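# Hang the ball-filled shallow basket level on the peg

## Task

Put the shallow basket on the stand's peg, hanging from its cord handle and sitting as level as possible, with all of the balls still inside it at the end; a single ball outside the basket means failure.

## Robot and tools

Robot: two arms, left_arm and right_arm, each with a two-finger parallel gripper and a wrist camera. left_arm's base is near (-0.031, +0.343, 0) m and right_arm's near (-0.002, -0.337, 0) m, each turned very slightly about z. A camera stand is fixed to the floor behind them.

Frames: the scene frame has its origin at table-top height, midway between the nominal bases; +x points out over the table, +y toward left_arm, +z up. Arm names do not match image left and right. Reported hand positions (metres), quaternions (wxyz) and velocities are in the scene frame. Offsets you command are along the current Hand target's own axes instead. On the gripper, +z runs along the fingers and the fingers open and close along y. end_effector_position sits between the finger pads, just short of the tips. Printed poses may be a few centimetres off, worse at long reach.

Command rows: every movement tool takes rows of 14 numbers, one list covering both arms: dx, dy, dz, rx, ry, rz, opening for left_arm, then those seven for right_arm. Each number lies in -1 to 1. The first six are an offset, not a pose: 1.0 equals 0.6 m for dx, dy, dz and 180 degrees for rx, ry, rz, which form a single rotation vector. The offset is measured from the arm's Hand target as it was when the action or move began, so every row in one call refers to that same start, and repeating an offset in a later call moves the hand further. Sending six zeros re-commands the current Hand target. Opening is absolute, not an offset: +1 fully open (pad gap about 87 mm), +0.5 about 69 mm, 0 about 43 mm, -0.5 about 18 mm, -1 closed. A zero in the opening slot closes partly, so to keep a gripper unchanged repeat its present opening.

execute_actions(actions, cameras): actions is a list of actions; each action is up to 15 rows, one per 1/30 s step, with the last row held if fewer are given. An empty list returns camera images and full status. cameras picks views by name, ["all"] or [].

move(target, speed, blend, opening_speed, blocking, cameras): drives each gripper in a straight line toward one row, or through a list of up to 15 rows, all counted from the starting Hand targets. speed is top path speed in m/s, 0.002 to 2.9 (default 0.25), one value or one per target; rotation is capped at twice that in rad/s. blend, in metres, rounds corners in a list; 0 stops at each. opening_speed is how quickly openings change per second on the -1..1 scale (0.2 or more). blocking=false returns after about 0.5 s while the move keeps running. Paths avoid nothing, hands lag and overshoot more when fast, and a move is capped at 10 s. The result adds a move: line: done, off_target, moving, held or fault, plus limits such as paced or held. done means within 10 mm and 2 degrees; neither done nor off_target says anything about contact.

wait(seconds, 0 to 10): lets time run holding the last commands. stop(): brakes a running move. zoom_image(camera, region [x0,y0,x1,y1] px, at most 504 by 504): enlarges part of the latest image. read_manual gives only licence texts. finished_scene(scene: the current scene's number) ends the scene for good; the basket must already hang correctly without the robot touching it.

Cameras (896x504): cam_head_left, cam_head_right, cam_high, cam_low, cam_left_wrist, cam_right_wrist. Calibration is approximate; wrist views can lag while the arm moves.

Result lines: Hand target is the last commanded pose after clipping and is what the next offsets start from. Hands often stop short or sag from friction and weight; re-send zeros or the missing distance, and fix any tilt. Orientation commands are clipped to 40 degrees from the measured one per step. grip_measured reads the finger position on the command scale; to hold something, command about 0.04 below the reading at first contact. Joint velocities may say within noise. Joint torques include gravity, have offsets, and joints 1 to 3 wrap at ±28 N m. Tool commands show current commands. MOTOR HOT appears near 75 °C; at 90 °C an over-temperature fault folds that arm and it stays idle; at 100 °C it collapses. Holding loads, stretching out or pushing at unreachable poses heats motors.

Avoid: dropping the basket or balls, releasing anything still moving, fast impacts with the stand, table or heavy items, anything leaving the table, the arms or grippers touching or pinching each other (the clearance check misses gripper-to-gripper contact), strain on a wrist camera cable, and paths passing close to an arm's own base. A blocked arm keeps pressing until commanded back past its gripper. Objects may occasionally be nudged by outside pushes.

Each tool is called after ">>>" as name(argument=value, ...), one argument or row to a line, values as JSON.

## Session

>>> execute_actions(
  actions=[],
)

>>> zoom_image(
  camera="cam_head_left",
  region=[340, 120, 600, 440],
)

>>> zoom_image(
  camera="cam_head_right",
  region=[340, 120, 600, 440],
)

Scene clock: 0.00 s.
left_arm: end_effector_position=(+0.3428, +0.3226, +0.0374) grip_measured=+0.976 end_effector_quat_wxyz=(+0.568, +0.017, +0.822, +0.046) | right_arm: end_effector_position=(+0.3540, -0.3643, +0.0350) grip_measured=+1.000 end_effector_quat_wxyz=(+0.554, +0.062, +0.830, -0.028)
Joint positions: left_arm=[-0.114 1.581 0.334 0.88 -0.197 0.027 0.988] | right_arm=[-0.065 1.491 0.287 0.808 0.068 0.053 1]
Joint velocities: within noise
Joint torques (N m): no reading
Heat: left arm: 34 °C; right arm: 34 °C.
Hand target: left_arm +0.3469, +0.3220, +0.0444; +0.577, +0.016, +0.816, +0.045 | right_arm +0.3556, -0.3644, +0.0374; +0.556, +0.062, +0.828, -0.028
Tool commands: left_gripper/opening=+1.0 right_gripper/opening=+1.0
camera_calibration:
cam_left_wrist: T_world_to_cam=[[0.00166941, -0.996978, -0.0776708, 0.320789], [-0.944467, 0.023951, -0.327733, 0.348417], [0.328602, 0.0739046, -0.941572, 0.0411814], [0, 0, 0, 1]] pos_world=[0.315, 0.308431, 0.177879]
cam_right_wrist: T_world_to_cam=[[-0.128001, -0.991758, -0.00565965, -0.319829], [-0.940893, 0.123236, -0.315489, 0.413176], [0.313586, -0.0350576, -0.948912, 0.0550576], [0, 0, 0, 1]] pos_world=[0.330551, -0.366181, 0.180787]

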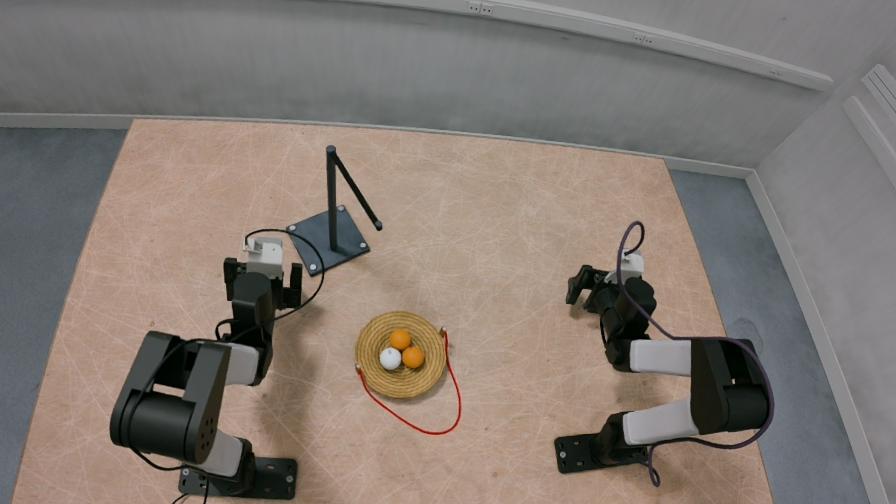

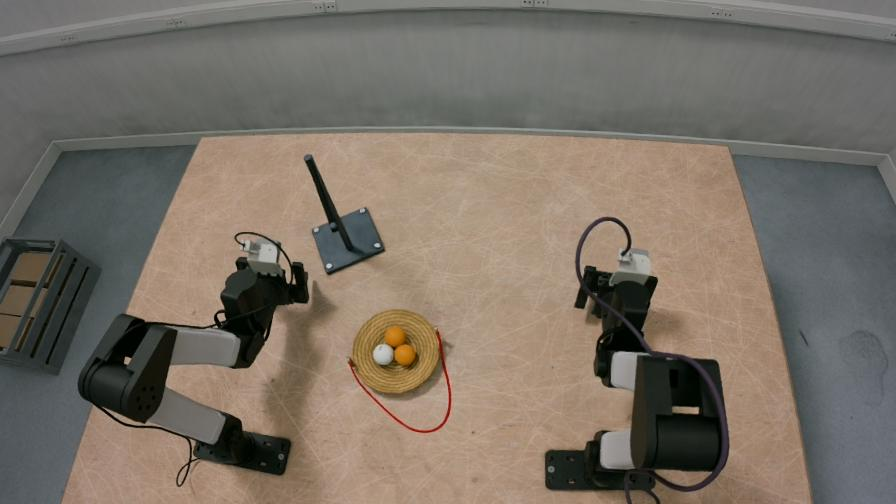

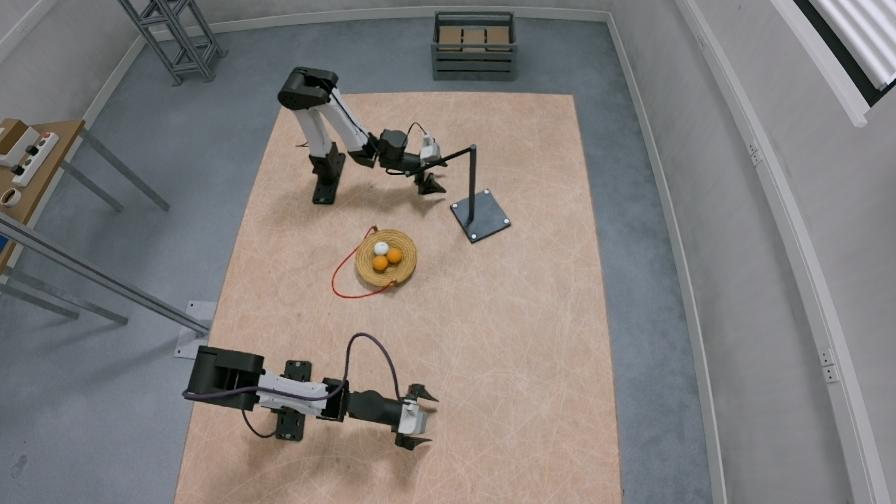

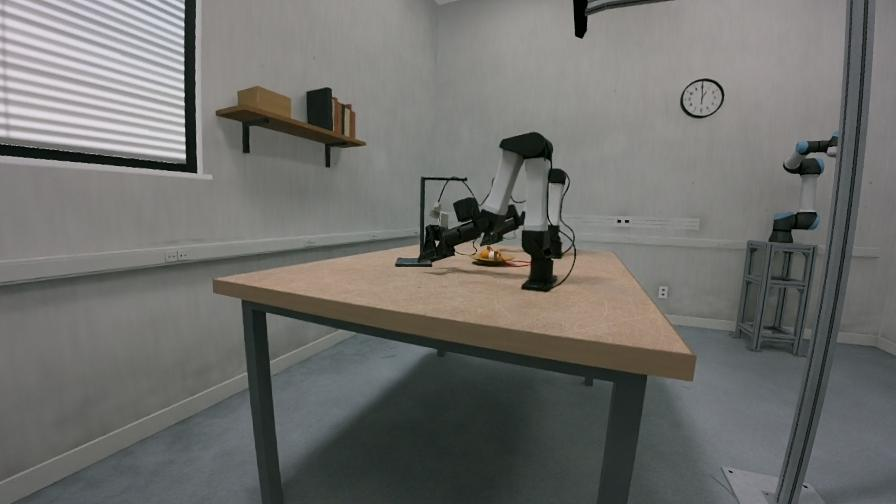

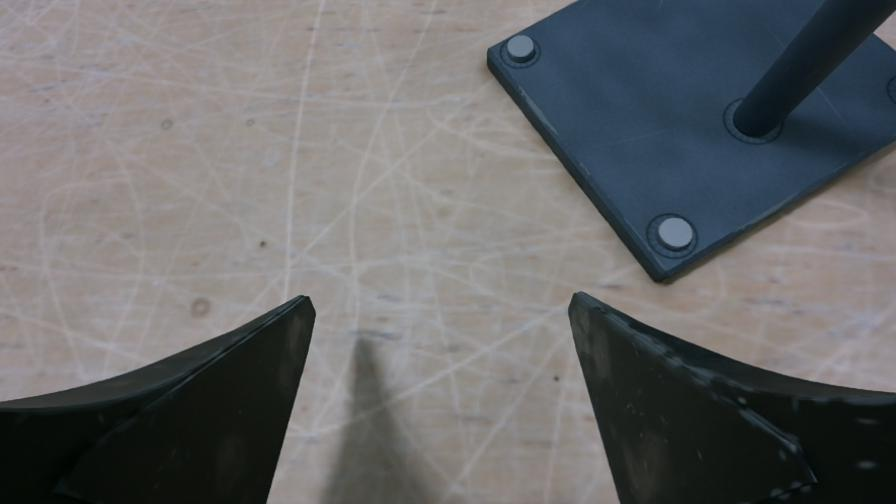

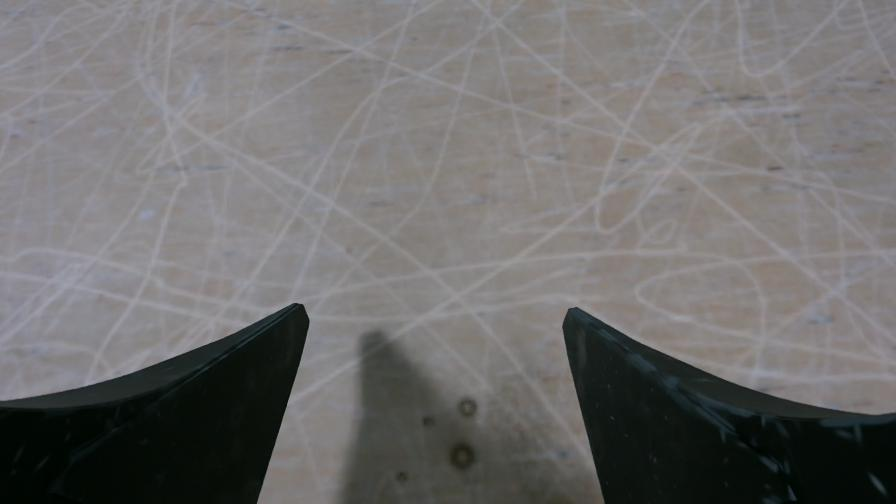

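Scaled by 1.575 from the camera's 896x504 image, which has a finer 1280x720 frame.

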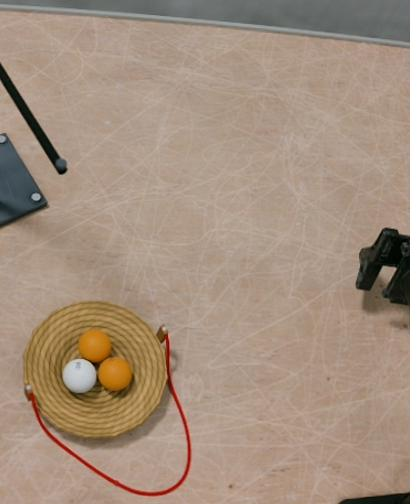

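Scaled by 1.575 from the camera's 896x504 image, which has a finer 1280x720 frame.

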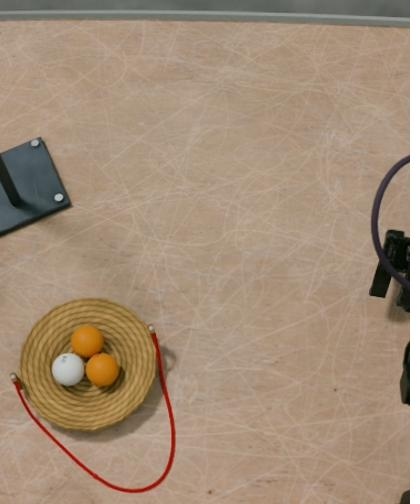

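>>> zoom_image(
  camera="cam_head_right",
  region=[290, 140, 400, 280],
)

>>> zoom_image(
  camera="cam_head_left",
  region=[280, 135, 400, 285],
)

>>> zoom_image(
  camera="cam_head_left",
  region=[345, 300, 475, 445],
)

>>> zoom_image(
  camera="cam_head_right",
  region=[340, 300, 470, 445],
)

>>> zoom_image(
  camera="cam_high",
  region=[320, 130, 520, 310],
)

>>> zoom_image(
  camera="cam_low",
  region=[400, 160, 580, 290],
)

Scaled by 3.600 from the camera's 896x504 image, which has a finer 1280x720 frame.

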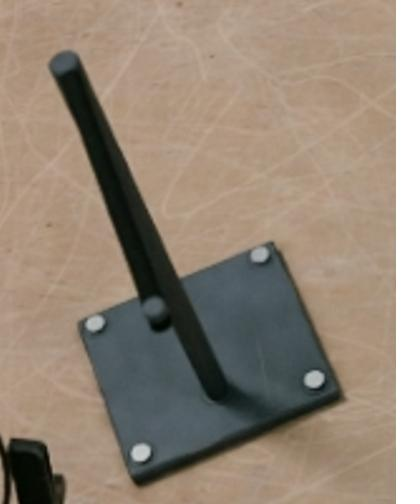

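Scaled by 3.360 from the camera's 896x504 image, which has a finer 1280x720 frame.

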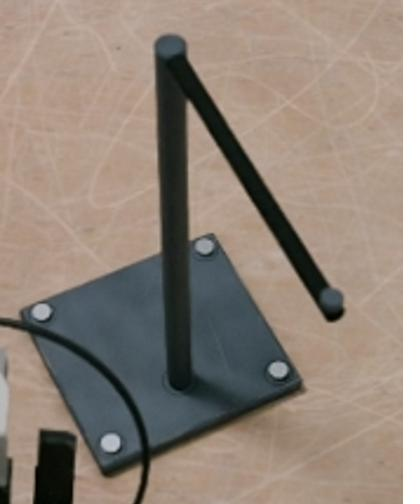

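Scaled by 3.476 from the camera's 896x504 image, which has a finer 1280x720 frame.

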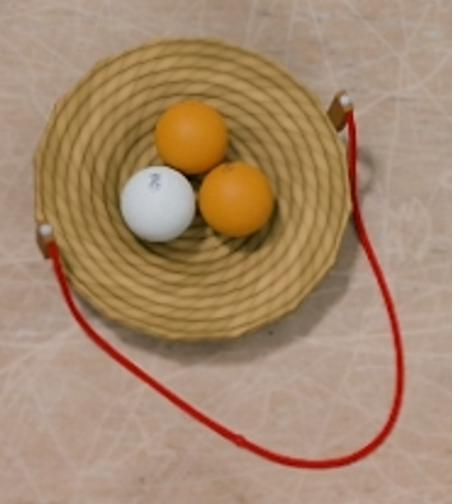

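Scaled by 3.476 from the camera's 896x504 image, which has a finer 1280x720 frame.

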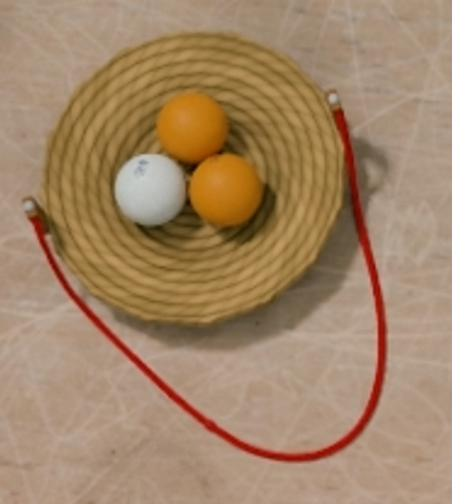

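Scaled by 2.520 from the camera's 896x504 image, which has a finer 1280x720 frame.

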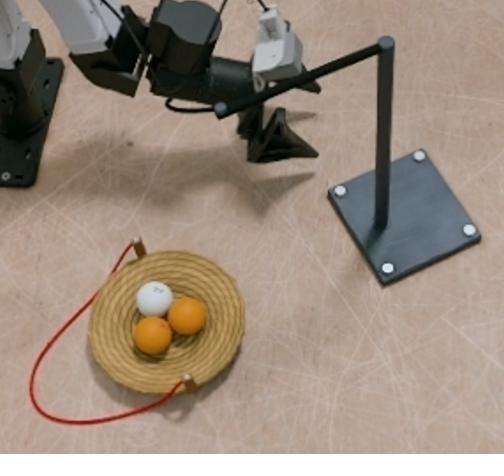

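Scaled by 2.800 from the camera's 896x504 image, which has a finer 1280x720 frame.

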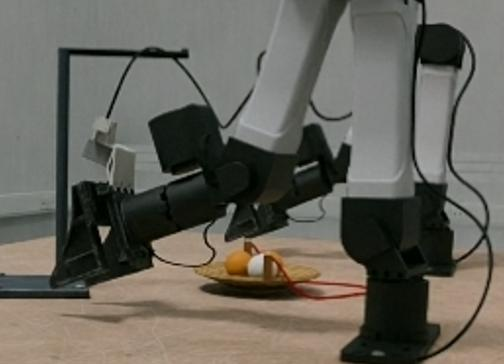

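>>> move(
  target=[
    [-0.0988,-0.1523,-0.193,0.105,0.0446,0.059,0.0, 0,0,0,0,0,0,1.0],
    [-0.0815,-0.3765,-0.4052,0.21,0.089,0.118,0.0, 0,0,0,0,0,0,1.0],
    [0.0392,-0.576,-0.5208,0.301,0.1275,0.1687,0.0, 0,0,0,0,0,0,1.0],
  ],
  blend=[0.06,0.06,0],
  speed=0.25,
  cameras=["cam_left_wrist","cam_head_left"],
)

Scene clock: 176.13 s.
left_arm: end_effector_position=(+0.0543, -0.0217, +0.0830) grip_measured=+0.000 end_effector_quat_wxyz=(+0.301, +0.474, +0.812, -0.158) | right_arm: end_effector_position=(+0.3540, -0.3643, +0.0350) grip_measured=+1.000 end_effector_quat_wxyz=(+0.554, +0.062, +0.830, -0.028)
Joint positions: left_arm=[-1.398 1.551 1.013 -0.383 -0.266 -0.288 0.5] | right_arm=[-0.065 1.491 0.287 0.808 0.068 0.053 1]
Joint torques (N m): left_arm=[-0.36 -5.9 9.24 1.48 0.04 -0.36] | right_arm=[-0.06 -3.81 5.14 1.82 0.05 0.01]
Heat: left arm: 41 °C; right arm: 36 °C.
Hand target: left_arm +0.0539, -0.0374, +0.0941; +0.311, +0.466, +0.809, -0.179 | right_arm +0.3556, -0.3644, +0.0374; +0.556, +0.062, +0.828, -0.028
Off the commanded pose: left_arm 0.019 m, 3 deg | right_arm 0.003 m, 0 deg.
move: off_target (left_arm)
camera_calibration:
cam_left_wrist: T_world_to_cam=[[-0.871274, -0.49079, -0.00247957, 0.0337236], [-0.483311, 0.857095, 0.178322, 0.0502129], [-0.0853935, 0.156566, -0.983969, 0.232193], [0, 0, 0, 1]] pos_world=[0.0734787, -0.0628396, 0.219601]
Images, in order (width x height): cam_head_left 896x504, cam_left_wrist 896x504.

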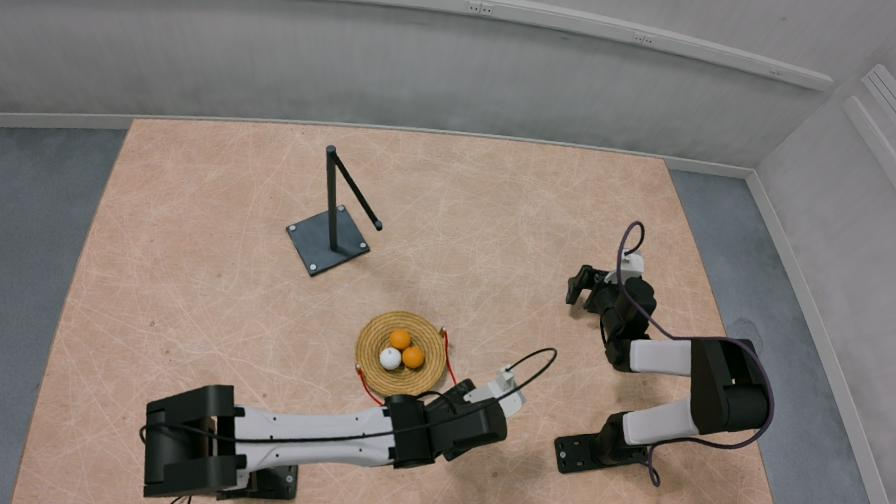

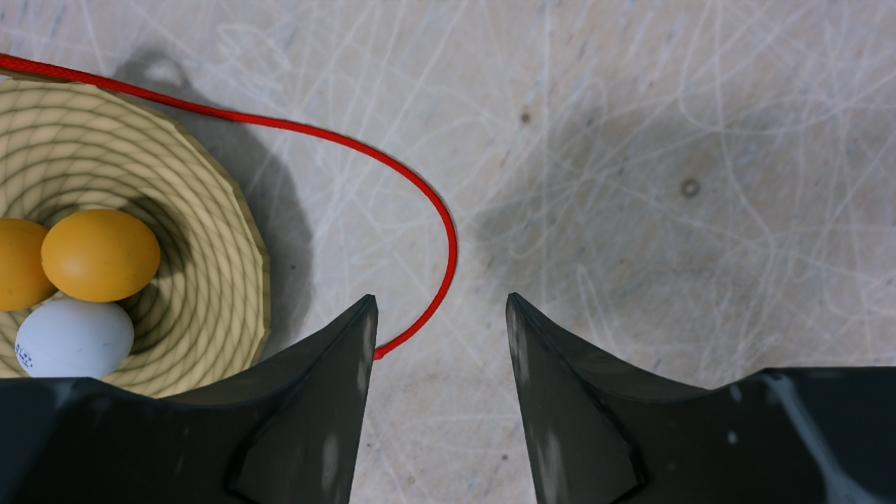

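>>> move(
  target=[0.048,-0.0073,0.0847,0,0,0,0.0, 0,0,0,0,0,0,1.0],
  speed=0.08,
  cameras=["cam_left_wrist"],
)

Scene clock: 198.13 s.
left_arm: end_effector_position=(+0.0577, -0.0496, +0.0417) grip_measured=+0.000 end_effector_quat_wxyz=(+0.313, +0.468, +0.807, -0.175) | right_arm: end_effector_position=(+0.3540, -0.3643, +0.0350) grip_measured=+1.000 end_effector_quat_wxyz=(+0.554, +0.062, +0.830, -0.028)
Joint positions: left_arm=[-1.398 1.692 0.962 -0.147 -0.263 -0.288 0.5] | right_arm=[-0.065 1.491 0.287 0.808 0.068 0.053 1]
Joint torques (N m): left_arm=[-0.25 -6.91 5.22 1.55 0.05 -0.33] | right_arm=[-0.08 -3.78 5.09 1.83 0.06 0.03]
Heat: left arm: 40 °C; right arm: 36 °C.
Hand target: left_arm +0.0563, -0.0506, +0.0371; +0.311, +0.467, +0.809, -0.179 | right_arm +0.3556, -0.3644, +0.0374; +0.556, +0.062, +0.828, -0.028
Off the commanded pose: left_arm 0.005 m, 1 deg | right_arm 0.003 m, 0 deg.
move: done
camera_calibration:
cam_left_wrist: T_world_to_cam=[[-0.871877, -0.489476, 0.0156016, 0.0222575], [-0.482912, 0.864607, 0.138748, 0.085063], [-0.0814033, 0.113437, -0.990205, 0.194086], [0, 0, 0, 1]] pos_world=[0.076283, -0.0846681, 0.180036]
Images, in order (width x height): cam_left_wrist 896x504.

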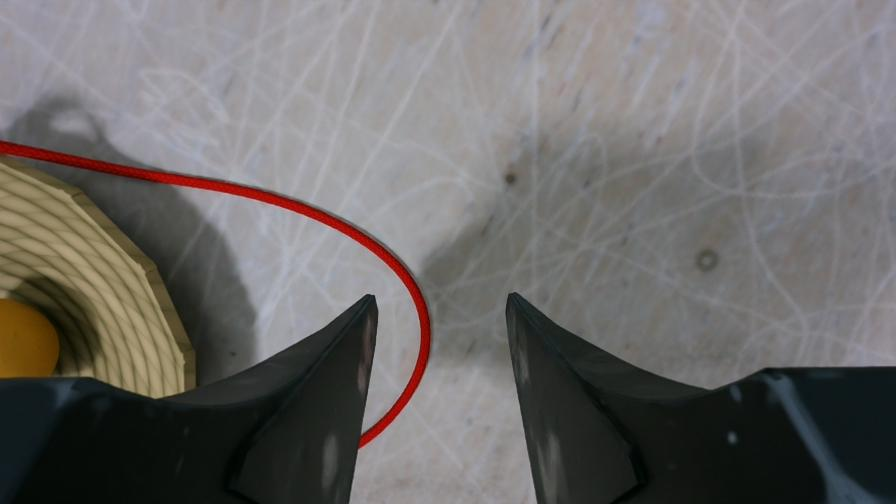

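>>> move(
  target=[0.0292,0.01,0.0005,0,0,0,0.0, 0,0,0,0,0,0,1.0],
  speed=0.05,
  cameras=["cam_left_wrist"],
)

Scene clock: 211.53 s.
left_arm: end_effector_position=(+0.0554, -0.0341, +0.0208) grip_measured=+0.000 end_effector_quat_wxyz=(+0.306, +0.472, +0.810, -0.167) | right_arm: end_effector_position=(+0.3540, -0.3643, +0.0350) grip_measured=+1.000 end_effector_quat_wxyz=(+0.554, +0.062, +0.830, -0.028)
Joint positions: left_arm=[-1.398 1.692 0.879 -0.087 -0.263 -0.288 0.5] | right_arm=[-0.065 1.491 0.287 0.808 0.068 0.053 1]
Joint torques (N m): left_arm=[-0.01 -8.91 4.98 1.5 0.04 -0.32] | right_arm=[-0.05 -3.84 5.12 1.81 0.05 0.01]
Heat: left arm: 39 °C; right arm: 36 °C.
Hand target: left_arm +0.0552, -0.0365, +0.0251; +0.311, +0.467, +0.809, -0.179 | right_arm +0.3556, -0.3644, +0.0374; +0.556, +0.062, +0.828, -0.028
Off the commanded pose: left_arm 0.005 m, 2 deg | right_arm 0.003 m, 0 deg.
move: done
camera_calibration:
cam_left_wrist: T_world_to_cam=[[-0.872078, -0.489308, 0.00761129, 0.0283848], [-0.481925, 0.861415, 0.160352, 0.0729927], [-0.0850177, 0.136171, -0.987031, 0.172324], [0, 0, 0, 1]] pos_world=[0.0745814, -0.0724536, 0.158168]
Images, in order (width x height): cam_left_wrist 896x504.

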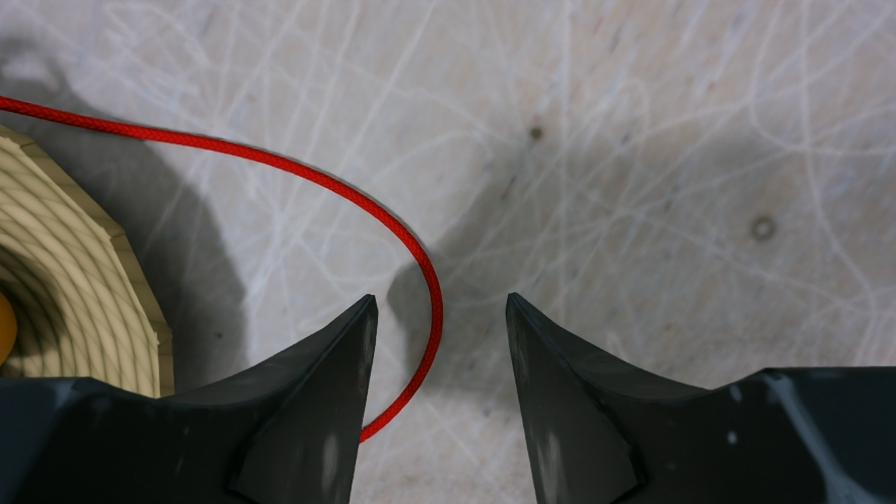

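>>> move(
  target=[0.0028,0,0.0108,0,0,0,0.0, 0,0,0,0,0,0,1.0],
  speed=0.03,
  cameras=["cam_left_wrist"],
)

Scene clock: 225.97 s.
left_arm: end_effector_position=(+0.0558, -0.0397, +0.0239) grip_measured=+0.000 end_effector_quat_wxyz=(+0.313, +0.469, +0.807, -0.177) | right_arm: end_effector_position=(+0.3540, -0.3643, +0.0350) grip_measured=+1.000 end_effector_quat_wxyz=(+0.554, +0.062, +0.830, -0.028)
Joint positions: left_arm=[-1.398 1.692 0.879 -0.062 -0.26 -0.288 0.5] | right_arm=[-0.065 1.491 0.287 0.808 0.068 0.053 1]
Joint torques (N m): left_arm=[0.4 -6.8 4.92 1.54 0.07 -0.27] | right_arm=[-0.02 -3.79 5.08 1.81 0.06 0.03]
Heat: left arm: 40 °C; right arm: 35 °C.
Hand target: left_arm +0.0567, -0.0392, +0.0192; +0.311, +0.467, +0.808, -0.179 | right_arm +0.3556, -0.3644, +0.0374; +0.556, +0.062, +0.828, -0.028
Off the commanded pose: left_arm 0.005 m, 0 deg | right_arm 0.003 m, 0 deg.
move: done
camera_calibration:
cam_left_wrist: T_world_to_cam=[[-0.872763, -0.48779, 0.0186068, 0.0257479], [-0.481014, 0.865881, 0.137391, 0.0780567], [-0.0831292, 0.11096, -0.990342, 0.175226], [0, 0, 0, 1]] pos_world=[0.0745846, -0.0744712, 0.16233]
Images, in order (width x height): cam_left_wrist 896x504.

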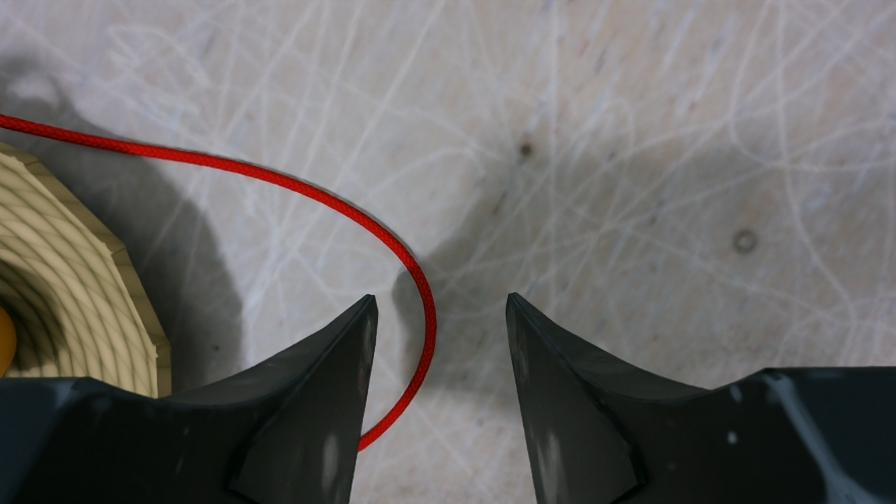

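>>> move(
  target=[0.0134,0.0025,0.0149,0,0,0,0.0, 0,0,0,0,0,0,1.0],
  speed=0.03,
  cameras=["cam_left_wrist"],
)

Scene clock: 249.10 s.
left_arm: end_effector_position=(+0.0571, -0.0397, +0.0137) grip_measured=+0.000 end_effector_quat_wxyz=(+0.314, +0.466, +0.807, -0.179) | right_arm: end_effector_position=(+0.3540, -0.3643, +0.0350) grip_measured=+1.000 end_effector_quat_wxyz=(+0.554, +0.062, +0.830, -0.028)
Joint positions: left_arm=[-1.394 1.714 0.853 -0.008 -0.257 -0.288 0.5] | right_arm=[-0.065 1.491 0.287 0.808 0.068 0.053 1]
Joint torques (N m): left_arm=[0.27 -6.5 4.77 1.57 0.03 -0.24] | right_arm=[-0.06 -3.79 5.08 1.81 0.05 0.03]
Heat: left arm: 40 °C; right arm: 35 °C.
Hand target: left_arm +0.0579, -0.0384, +0.0071; +0.311, +0.467, +0.808, -0.179 | right_arm +0.3556, -0.3644, +0.0374; +0.556, +0.062, +0.828, -0.028
Off the commanded pose: left_arm 0.007 m, 0 deg | right_arm 0.003 m, 0 deg.
move: done
camera_calibration:
cam_left_wrist: T_world_to_cam=[[-0.87148, -0.489899, 0.022841, 0.0268686], [-0.483027, 0.865454, 0.132944, 0.0802345], [-0.0848972, 0.104826, -0.99086, 0.165009], [0, 0, 0, 1]] pos_world=[0.0761796, -0.0735734, 0.15222]
Images, in order (width x height): cam_left_wrist 896x504.

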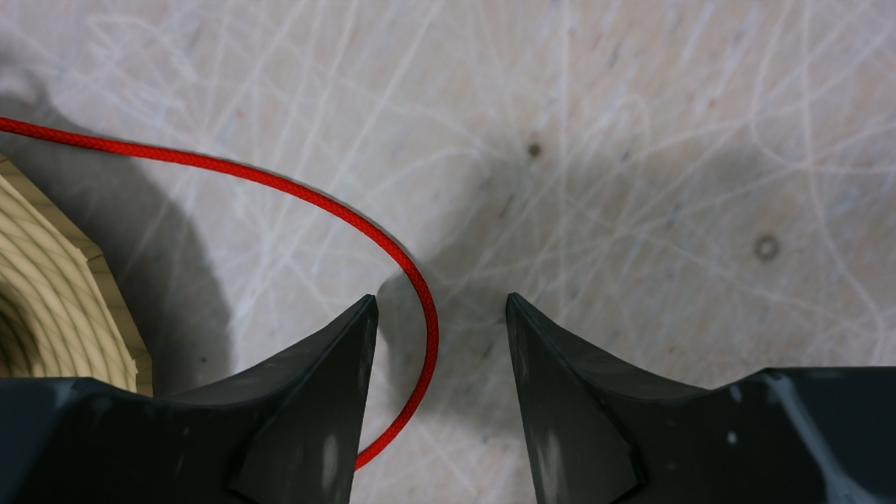

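>>> move(
  target=[0,0,-0.003,0,0,0,-1.0, 0,0,0,0,0,0,1.0],
  speed=0.03,
  opening_speed=1.2,
  cameras=["cam_left_wrist"],
)

Scene clock: 285.47 s.
left_arm: end_effector_position=(+0.0571, -0.0398, +0.0138) grip_measured=-0.945 end_effector_quat_wxyz=(+0.314, +0.466, +0.807, -0.180) | right_arm: end_effector_position=(+0.3540, -0.3643, +0.0350) grip_measured=+1.000 end_effector_quat_wxyz=(+0.554, +0.062, +0.830, -0.028)
Joint positions: left_arm=[-1.394 1.714 0.853 -0.007 -0.257 -0.288 0.027] | right_arm=[-0.065 1.491 0.287 0.808 0.068 0.053 1]
Joint torques (N m): left_arm=[0.18 -7.15 4.53 1.51 0.06 -0.26] | right_arm=[-0.03 -3.78 5.12 1.82 0.04 0.01]
Heat: left arm: 39 °C; right arm: 35 °C.
Hand target: left_arm +0.0574, -0.0374, +0.0084; +0.310, +0.467, +0.809, -0.179 | right_arm +0.3556, -0.3644, +0.0374; +0.556, +0.062, +0.828, -0.028
Off the commanded pose: left_arm 0.006 m, 0 deg | right_arm 0.003 m, 0 deg.
move: done
camera_calibration:
cam_left_wrist: T_world_to_cam=[[-0.871467, -0.489913, 0.0230353, 0.0267855], [-0.48305, 0.865494, 0.132602, 0.0803649], [-0.0849002, 0.104431, -0.990902, 0.165095], [0, 0, 0, 1]] pos_world=[0.0761796, -0.0736737, 0.152319]
Images, in order (width x height): cam_left_wrist 896x504.

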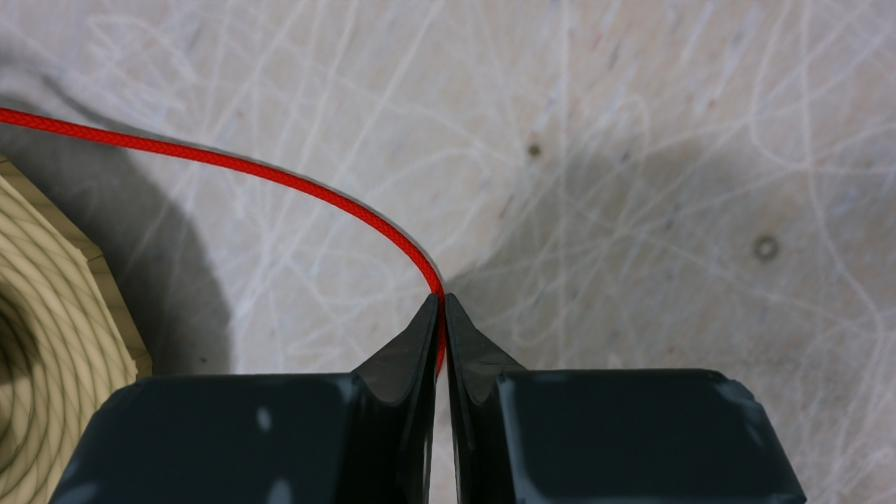

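>>> move(
  target=[
    [-0.2052,0.076,-0.2338,0.0128,-0.0446,0.0108,-1.0, 0,0,0,0,0,0,1.0],
    [-0.2518,0.2833,-0.315,0.0256,-0.0891,0.0215,-1.0, 0,0,0,0,0,0,1.0],
  ],
  blend=[0.04,0],
  speed=0.12,
  cameras=["cam_left_wrist","cam_head_right"],
)

Scene clock: 307.77 s.
left_arm: end_effector_position=(+0.1953, +0.0616, +0.2308) grip_measured=-0.945 end_effector_quat_wxyz=(+0.388, +0.475, +0.746, -0.259) | right_arm: end_effector_position=(+0.3540, -0.3643, +0.0350) grip_measured=+1.000 end_effector_quat_wxyz=(+0.554, +0.062, +0.830, -0.028)
Joint positions: left_arm=[-0.728 1.256 1.189 -0.57 0.32 0.207 0.027] | right_arm=[-0.065 1.491 0.287 0.808 0.068 0.053 1]
Joint torques (N m): left_arm=[0.27 -5.67 9.89 1.48 0.31 -0.18] | right_arm=[-0.06 -3.75 5.08 1.81 0.05 0.02]
Heat: left arm: 39 °C; right arm: 36 °C.
Hand target: left_arm +0.1974, +0.0600, +0.2500; +0.407, +0.476, +0.733, -0.265 | right_arm +0.3556, -0.3644, +0.0374; +0.556, +0.062, +0.828, -0.028
Off the commanded pose: left_arm 0.019 m, 3 deg | right_arm 0.003 m, 0 deg.
move: off_target (left_arm)
camera_calibration:
cam_left_wrist: T_world_to_cam=[[-0.916299, -0.398484, 0.040088, 0.19116], [-0.400486, 0.910979, -0.0986293, 0.0651072], [0.00278285, -0.106429, -0.994316, 0.377874], [0, 0, 0, 1]] pos_world=[0.200183, 0.0570797, 0.374485]
Images, in order (width x height): cam_head_right 896x504, cam_left_wrist 896x504.

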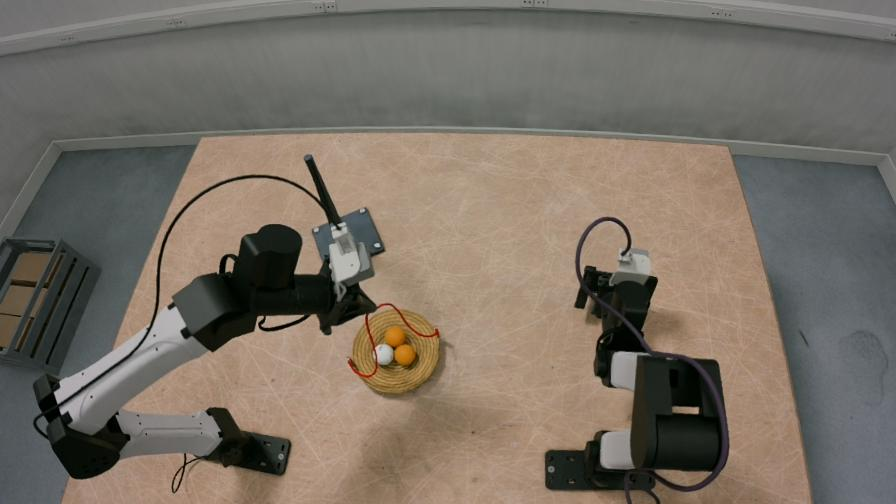

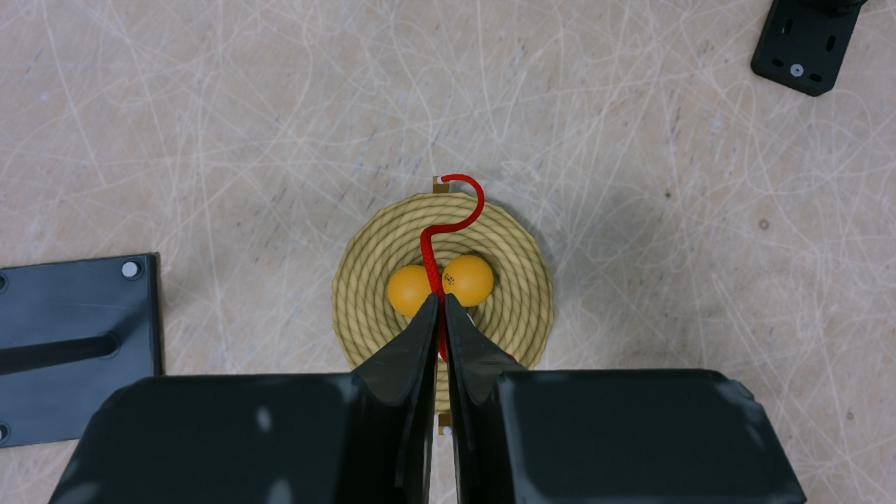

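>>> move(
  target=[
    [-0.0495,0,-0.0309,0,0,0,-1.0, 0,0,0,0,0,0,1.0],
    [-0.1131,0,-0.0707,0,0,0,-1.0, 0,0,0,0,0,0,1.0],
    [-0.1997,-0.0018,-0.1365,-0.024,-0.0222,-0.0139,-1.0, 0,0,0,0,0,0,1.0],
  ],
  blend=[0.01,0.01,0],
  speed=[0.08,0.03,0.06],
  cameras=["cam_left_wrist","cam_head_right","cam_low"],
)

>>> zoom_image(
  camera="cam_low",
  region=[420, 160, 530, 270],
)

>>> zoom_image(
  camera="cam_head_right",
  region=[320, 220, 480, 380],
)

Scene clock: 346.03 s.
left_arm: end_effector_position=(+0.1922, +0.0690, +0.3788) grip_measured=-0.947 end_effector_quat_wxyz=(+0.424, +0.440, +0.749, -0.256) | right_arm: end_effector_position=(+0.3540, -0.3643, +0.0350) grip_measured=+1.000 end_effector_quat_wxyz=(+0.554, +0.062, +0.830, -0.028)
Joint positions: left_arm=[-0.744 1.408 1.902 -1.048 0.252 0.14 0.026] | right_arm=[-0.065 1.491 0.287 0.808 0.068 0.053 1]
Joint torques (N m): left_arm=[-0.7 -4.21 8.36 1.82 0.16 -0.34] | right_arm=[-0.03 -3.77 5.08 1.82 0.06 0.02]
Heat: left arm: 39 °C; right arm: 36 °C.
Hand target: left_arm +0.1939, +0.0653, +0.3950; +0.444, +0.435, +0.738, -0.262 | right_arm +0.3556, -0.3644, +0.0374; +0.556, +0.062, +0.828, -0.028
Off the commanded pose: left_arm 0.017 m, 3 deg | right_arm 0.003 m, 0 deg.
move: off_target (left_arm)
camera_calibration:
cam_left_wrist: T_world_to_cam=[[-0.884843, -0.464761, 0.0324152, 0.186788], [-0.463484, 0.871078, -0.162498, 0.110754], [0.0472866, -0.158809, -0.986176, 0.517962], [0, 0, 0, 1]] pos_world=[0.192118, 0.0725929, 0.522744]
Images, in order (width x height): cam_head_right 896x504, cam_low 896x504, cam_left_wrist 896x504.

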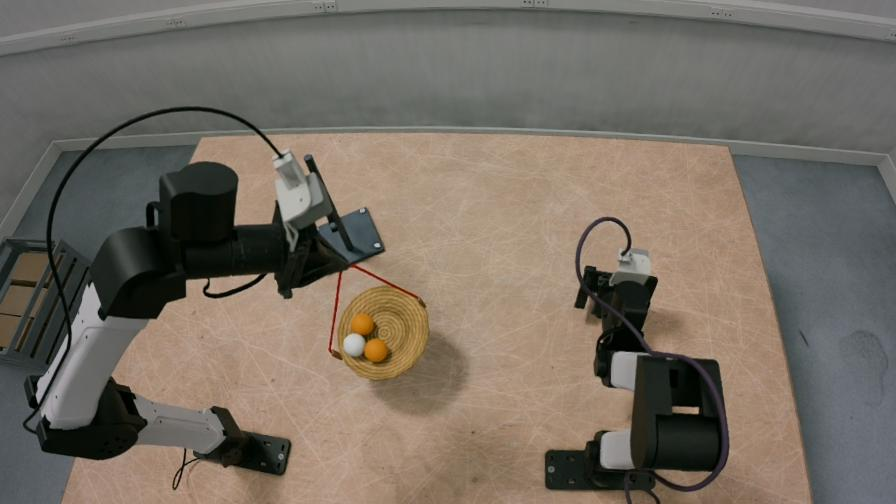

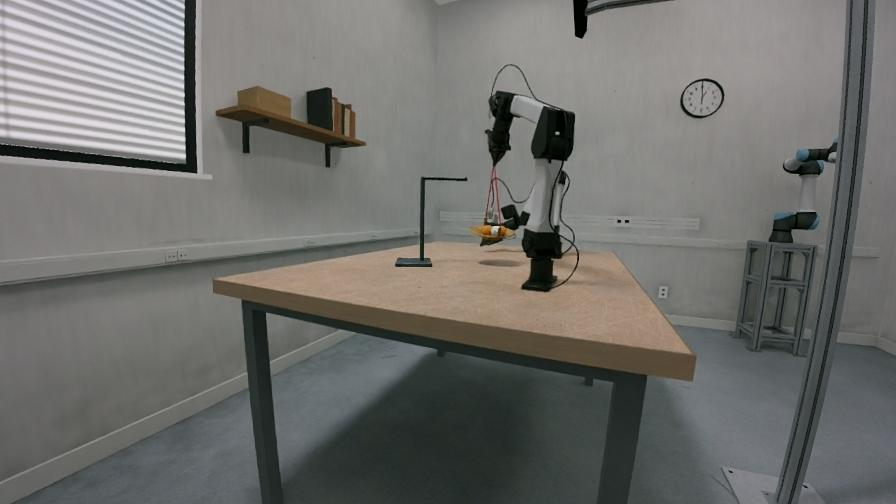

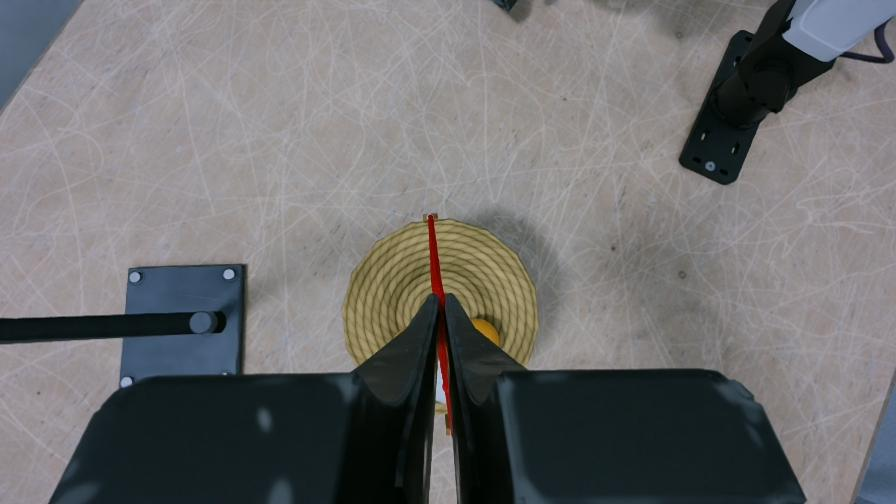

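Scaled by 4.582 from the camera's 896x504 image, which has a finer 1280x720 frame.

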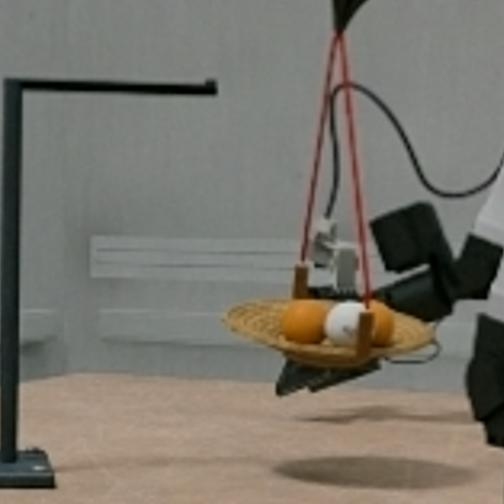

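Scaled by 3.150 from the camera's 896x504 image, which has a finer 1280x720 frame.

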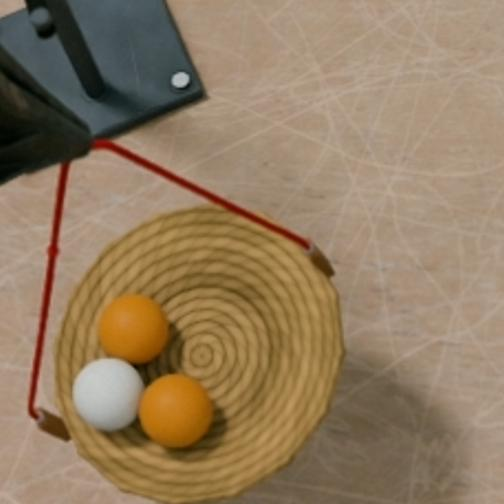

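>>> zoom_image(
  camera="cam_left_wrist",
  region=[0, 240, 280, 400],
)

Scaled by 1.800 from the camera's 896x504 image, which has a finer 1280x720 frame.

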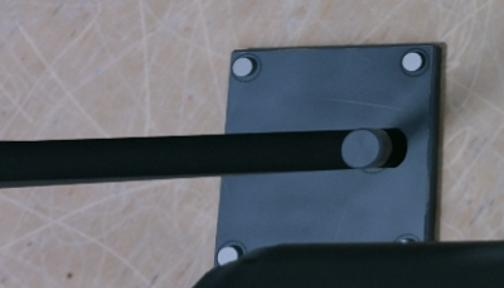

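>>> move(
  target=[0.0048,0.25,0.0085,0,0,0,-1.0, 0,0,0,0,0,0,1.0],
  speed=0.06,
  cameras=["cam_left_wrist","cam_head_right","cam_low"],
)

>>> zoom_image(
  camera="cam_low",
  region=[420, 150, 500, 260],
)

>>> zoom_image(
  camera="cam_left_wrist",
  region=[340, 240, 560, 400],
)

Scene clock: 491.13 s.
left_arm: end_effector_position=(+0.3238, +0.1370, +0.3768) grip_measured=-0.947 end_effector_quat_wxyz=(+0.426, +0.428, +0.753, -0.261) | right_arm: end_effector_position=(+0.3540, -0.3643, +0.0350) grip_measured=+1.000 end_effector_quat_wxyz=(+0.554, +0.062, +0.830, -0.028)
Joint positions: left_arm=[-0.265 1.745 2.264 -1.196 0.642 0.415 0.026] | right_arm=[-0.065 1.491 0.287 0.808 0.068 0.053 1]
Joint torques (N m): left_arm=[0.16 -6.68 8.18 1.56 0.46 -0.14] | right_arm=[-0.08 -3.84 5.11 1.82 0.04 0.01]
Heat: left arm: 43 °C; right arm: 36 °C.
Hand target: left_arm +0.3266, +0.1353, +0.3901; +0.444, +0.435, +0.738, -0.262 | right_arm +0.3556, -0.3644, +0.0374; +0.556, +0.062, +0.828, -0.028
Off the commanded pose: left_arm 0.014 m, 3 deg | right_arm 0.003 m, 0 deg.
move: off_target (left_arm)
camera_calibration:
cam_left_wrist: T_world_to_cam=[[-0.875743, -0.480175, 0.0500601, 0.327376], [-0.481172, 0.859676, -0.171552, 0.122855], [0.0393396, -0.174323, -0.983902, 0.524367], [0, 0, 0, 1]] pos_world=[0.325184, 0.142992, 0.520614]
Images, in order (width x height): cam_head_right 896x504, cam_low 896x504, cam_left_wrist 896x504.

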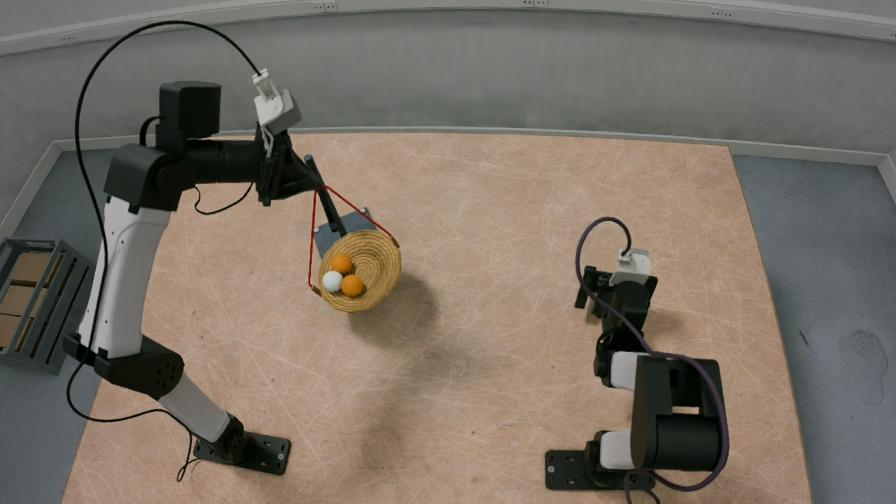

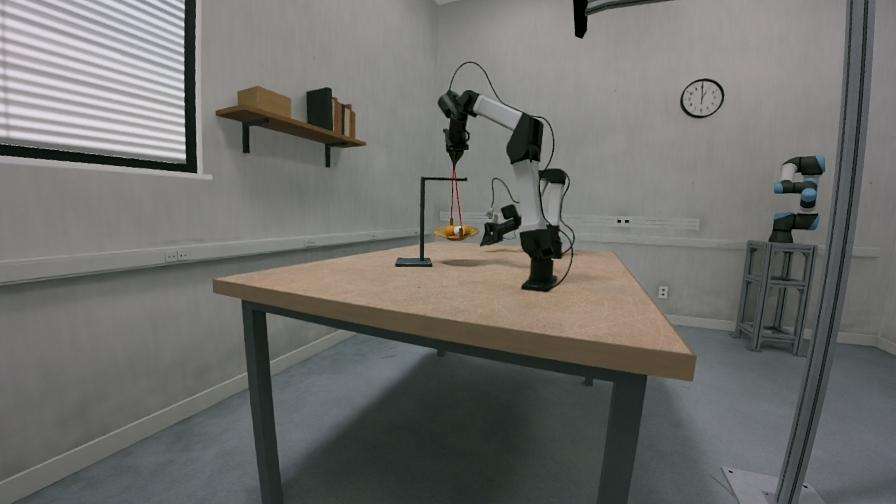

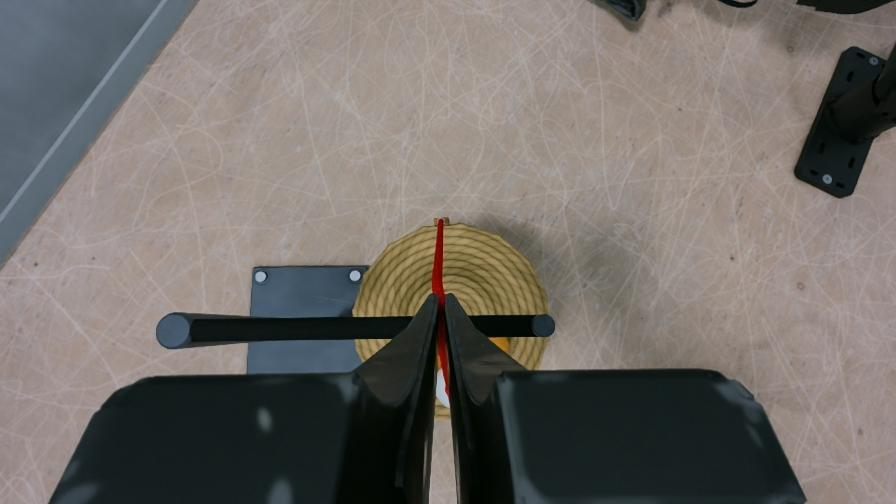

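Scaled by 4.582 from the camera's 896x504 image, which has a finer 1280x720 frame.

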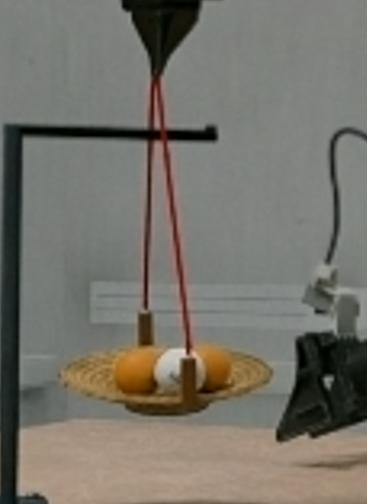

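Scaled by 2.291 from the camera's 896x504 image, which has a finer 1280x720 frame.

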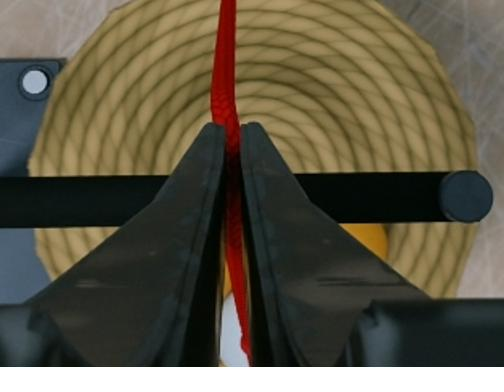

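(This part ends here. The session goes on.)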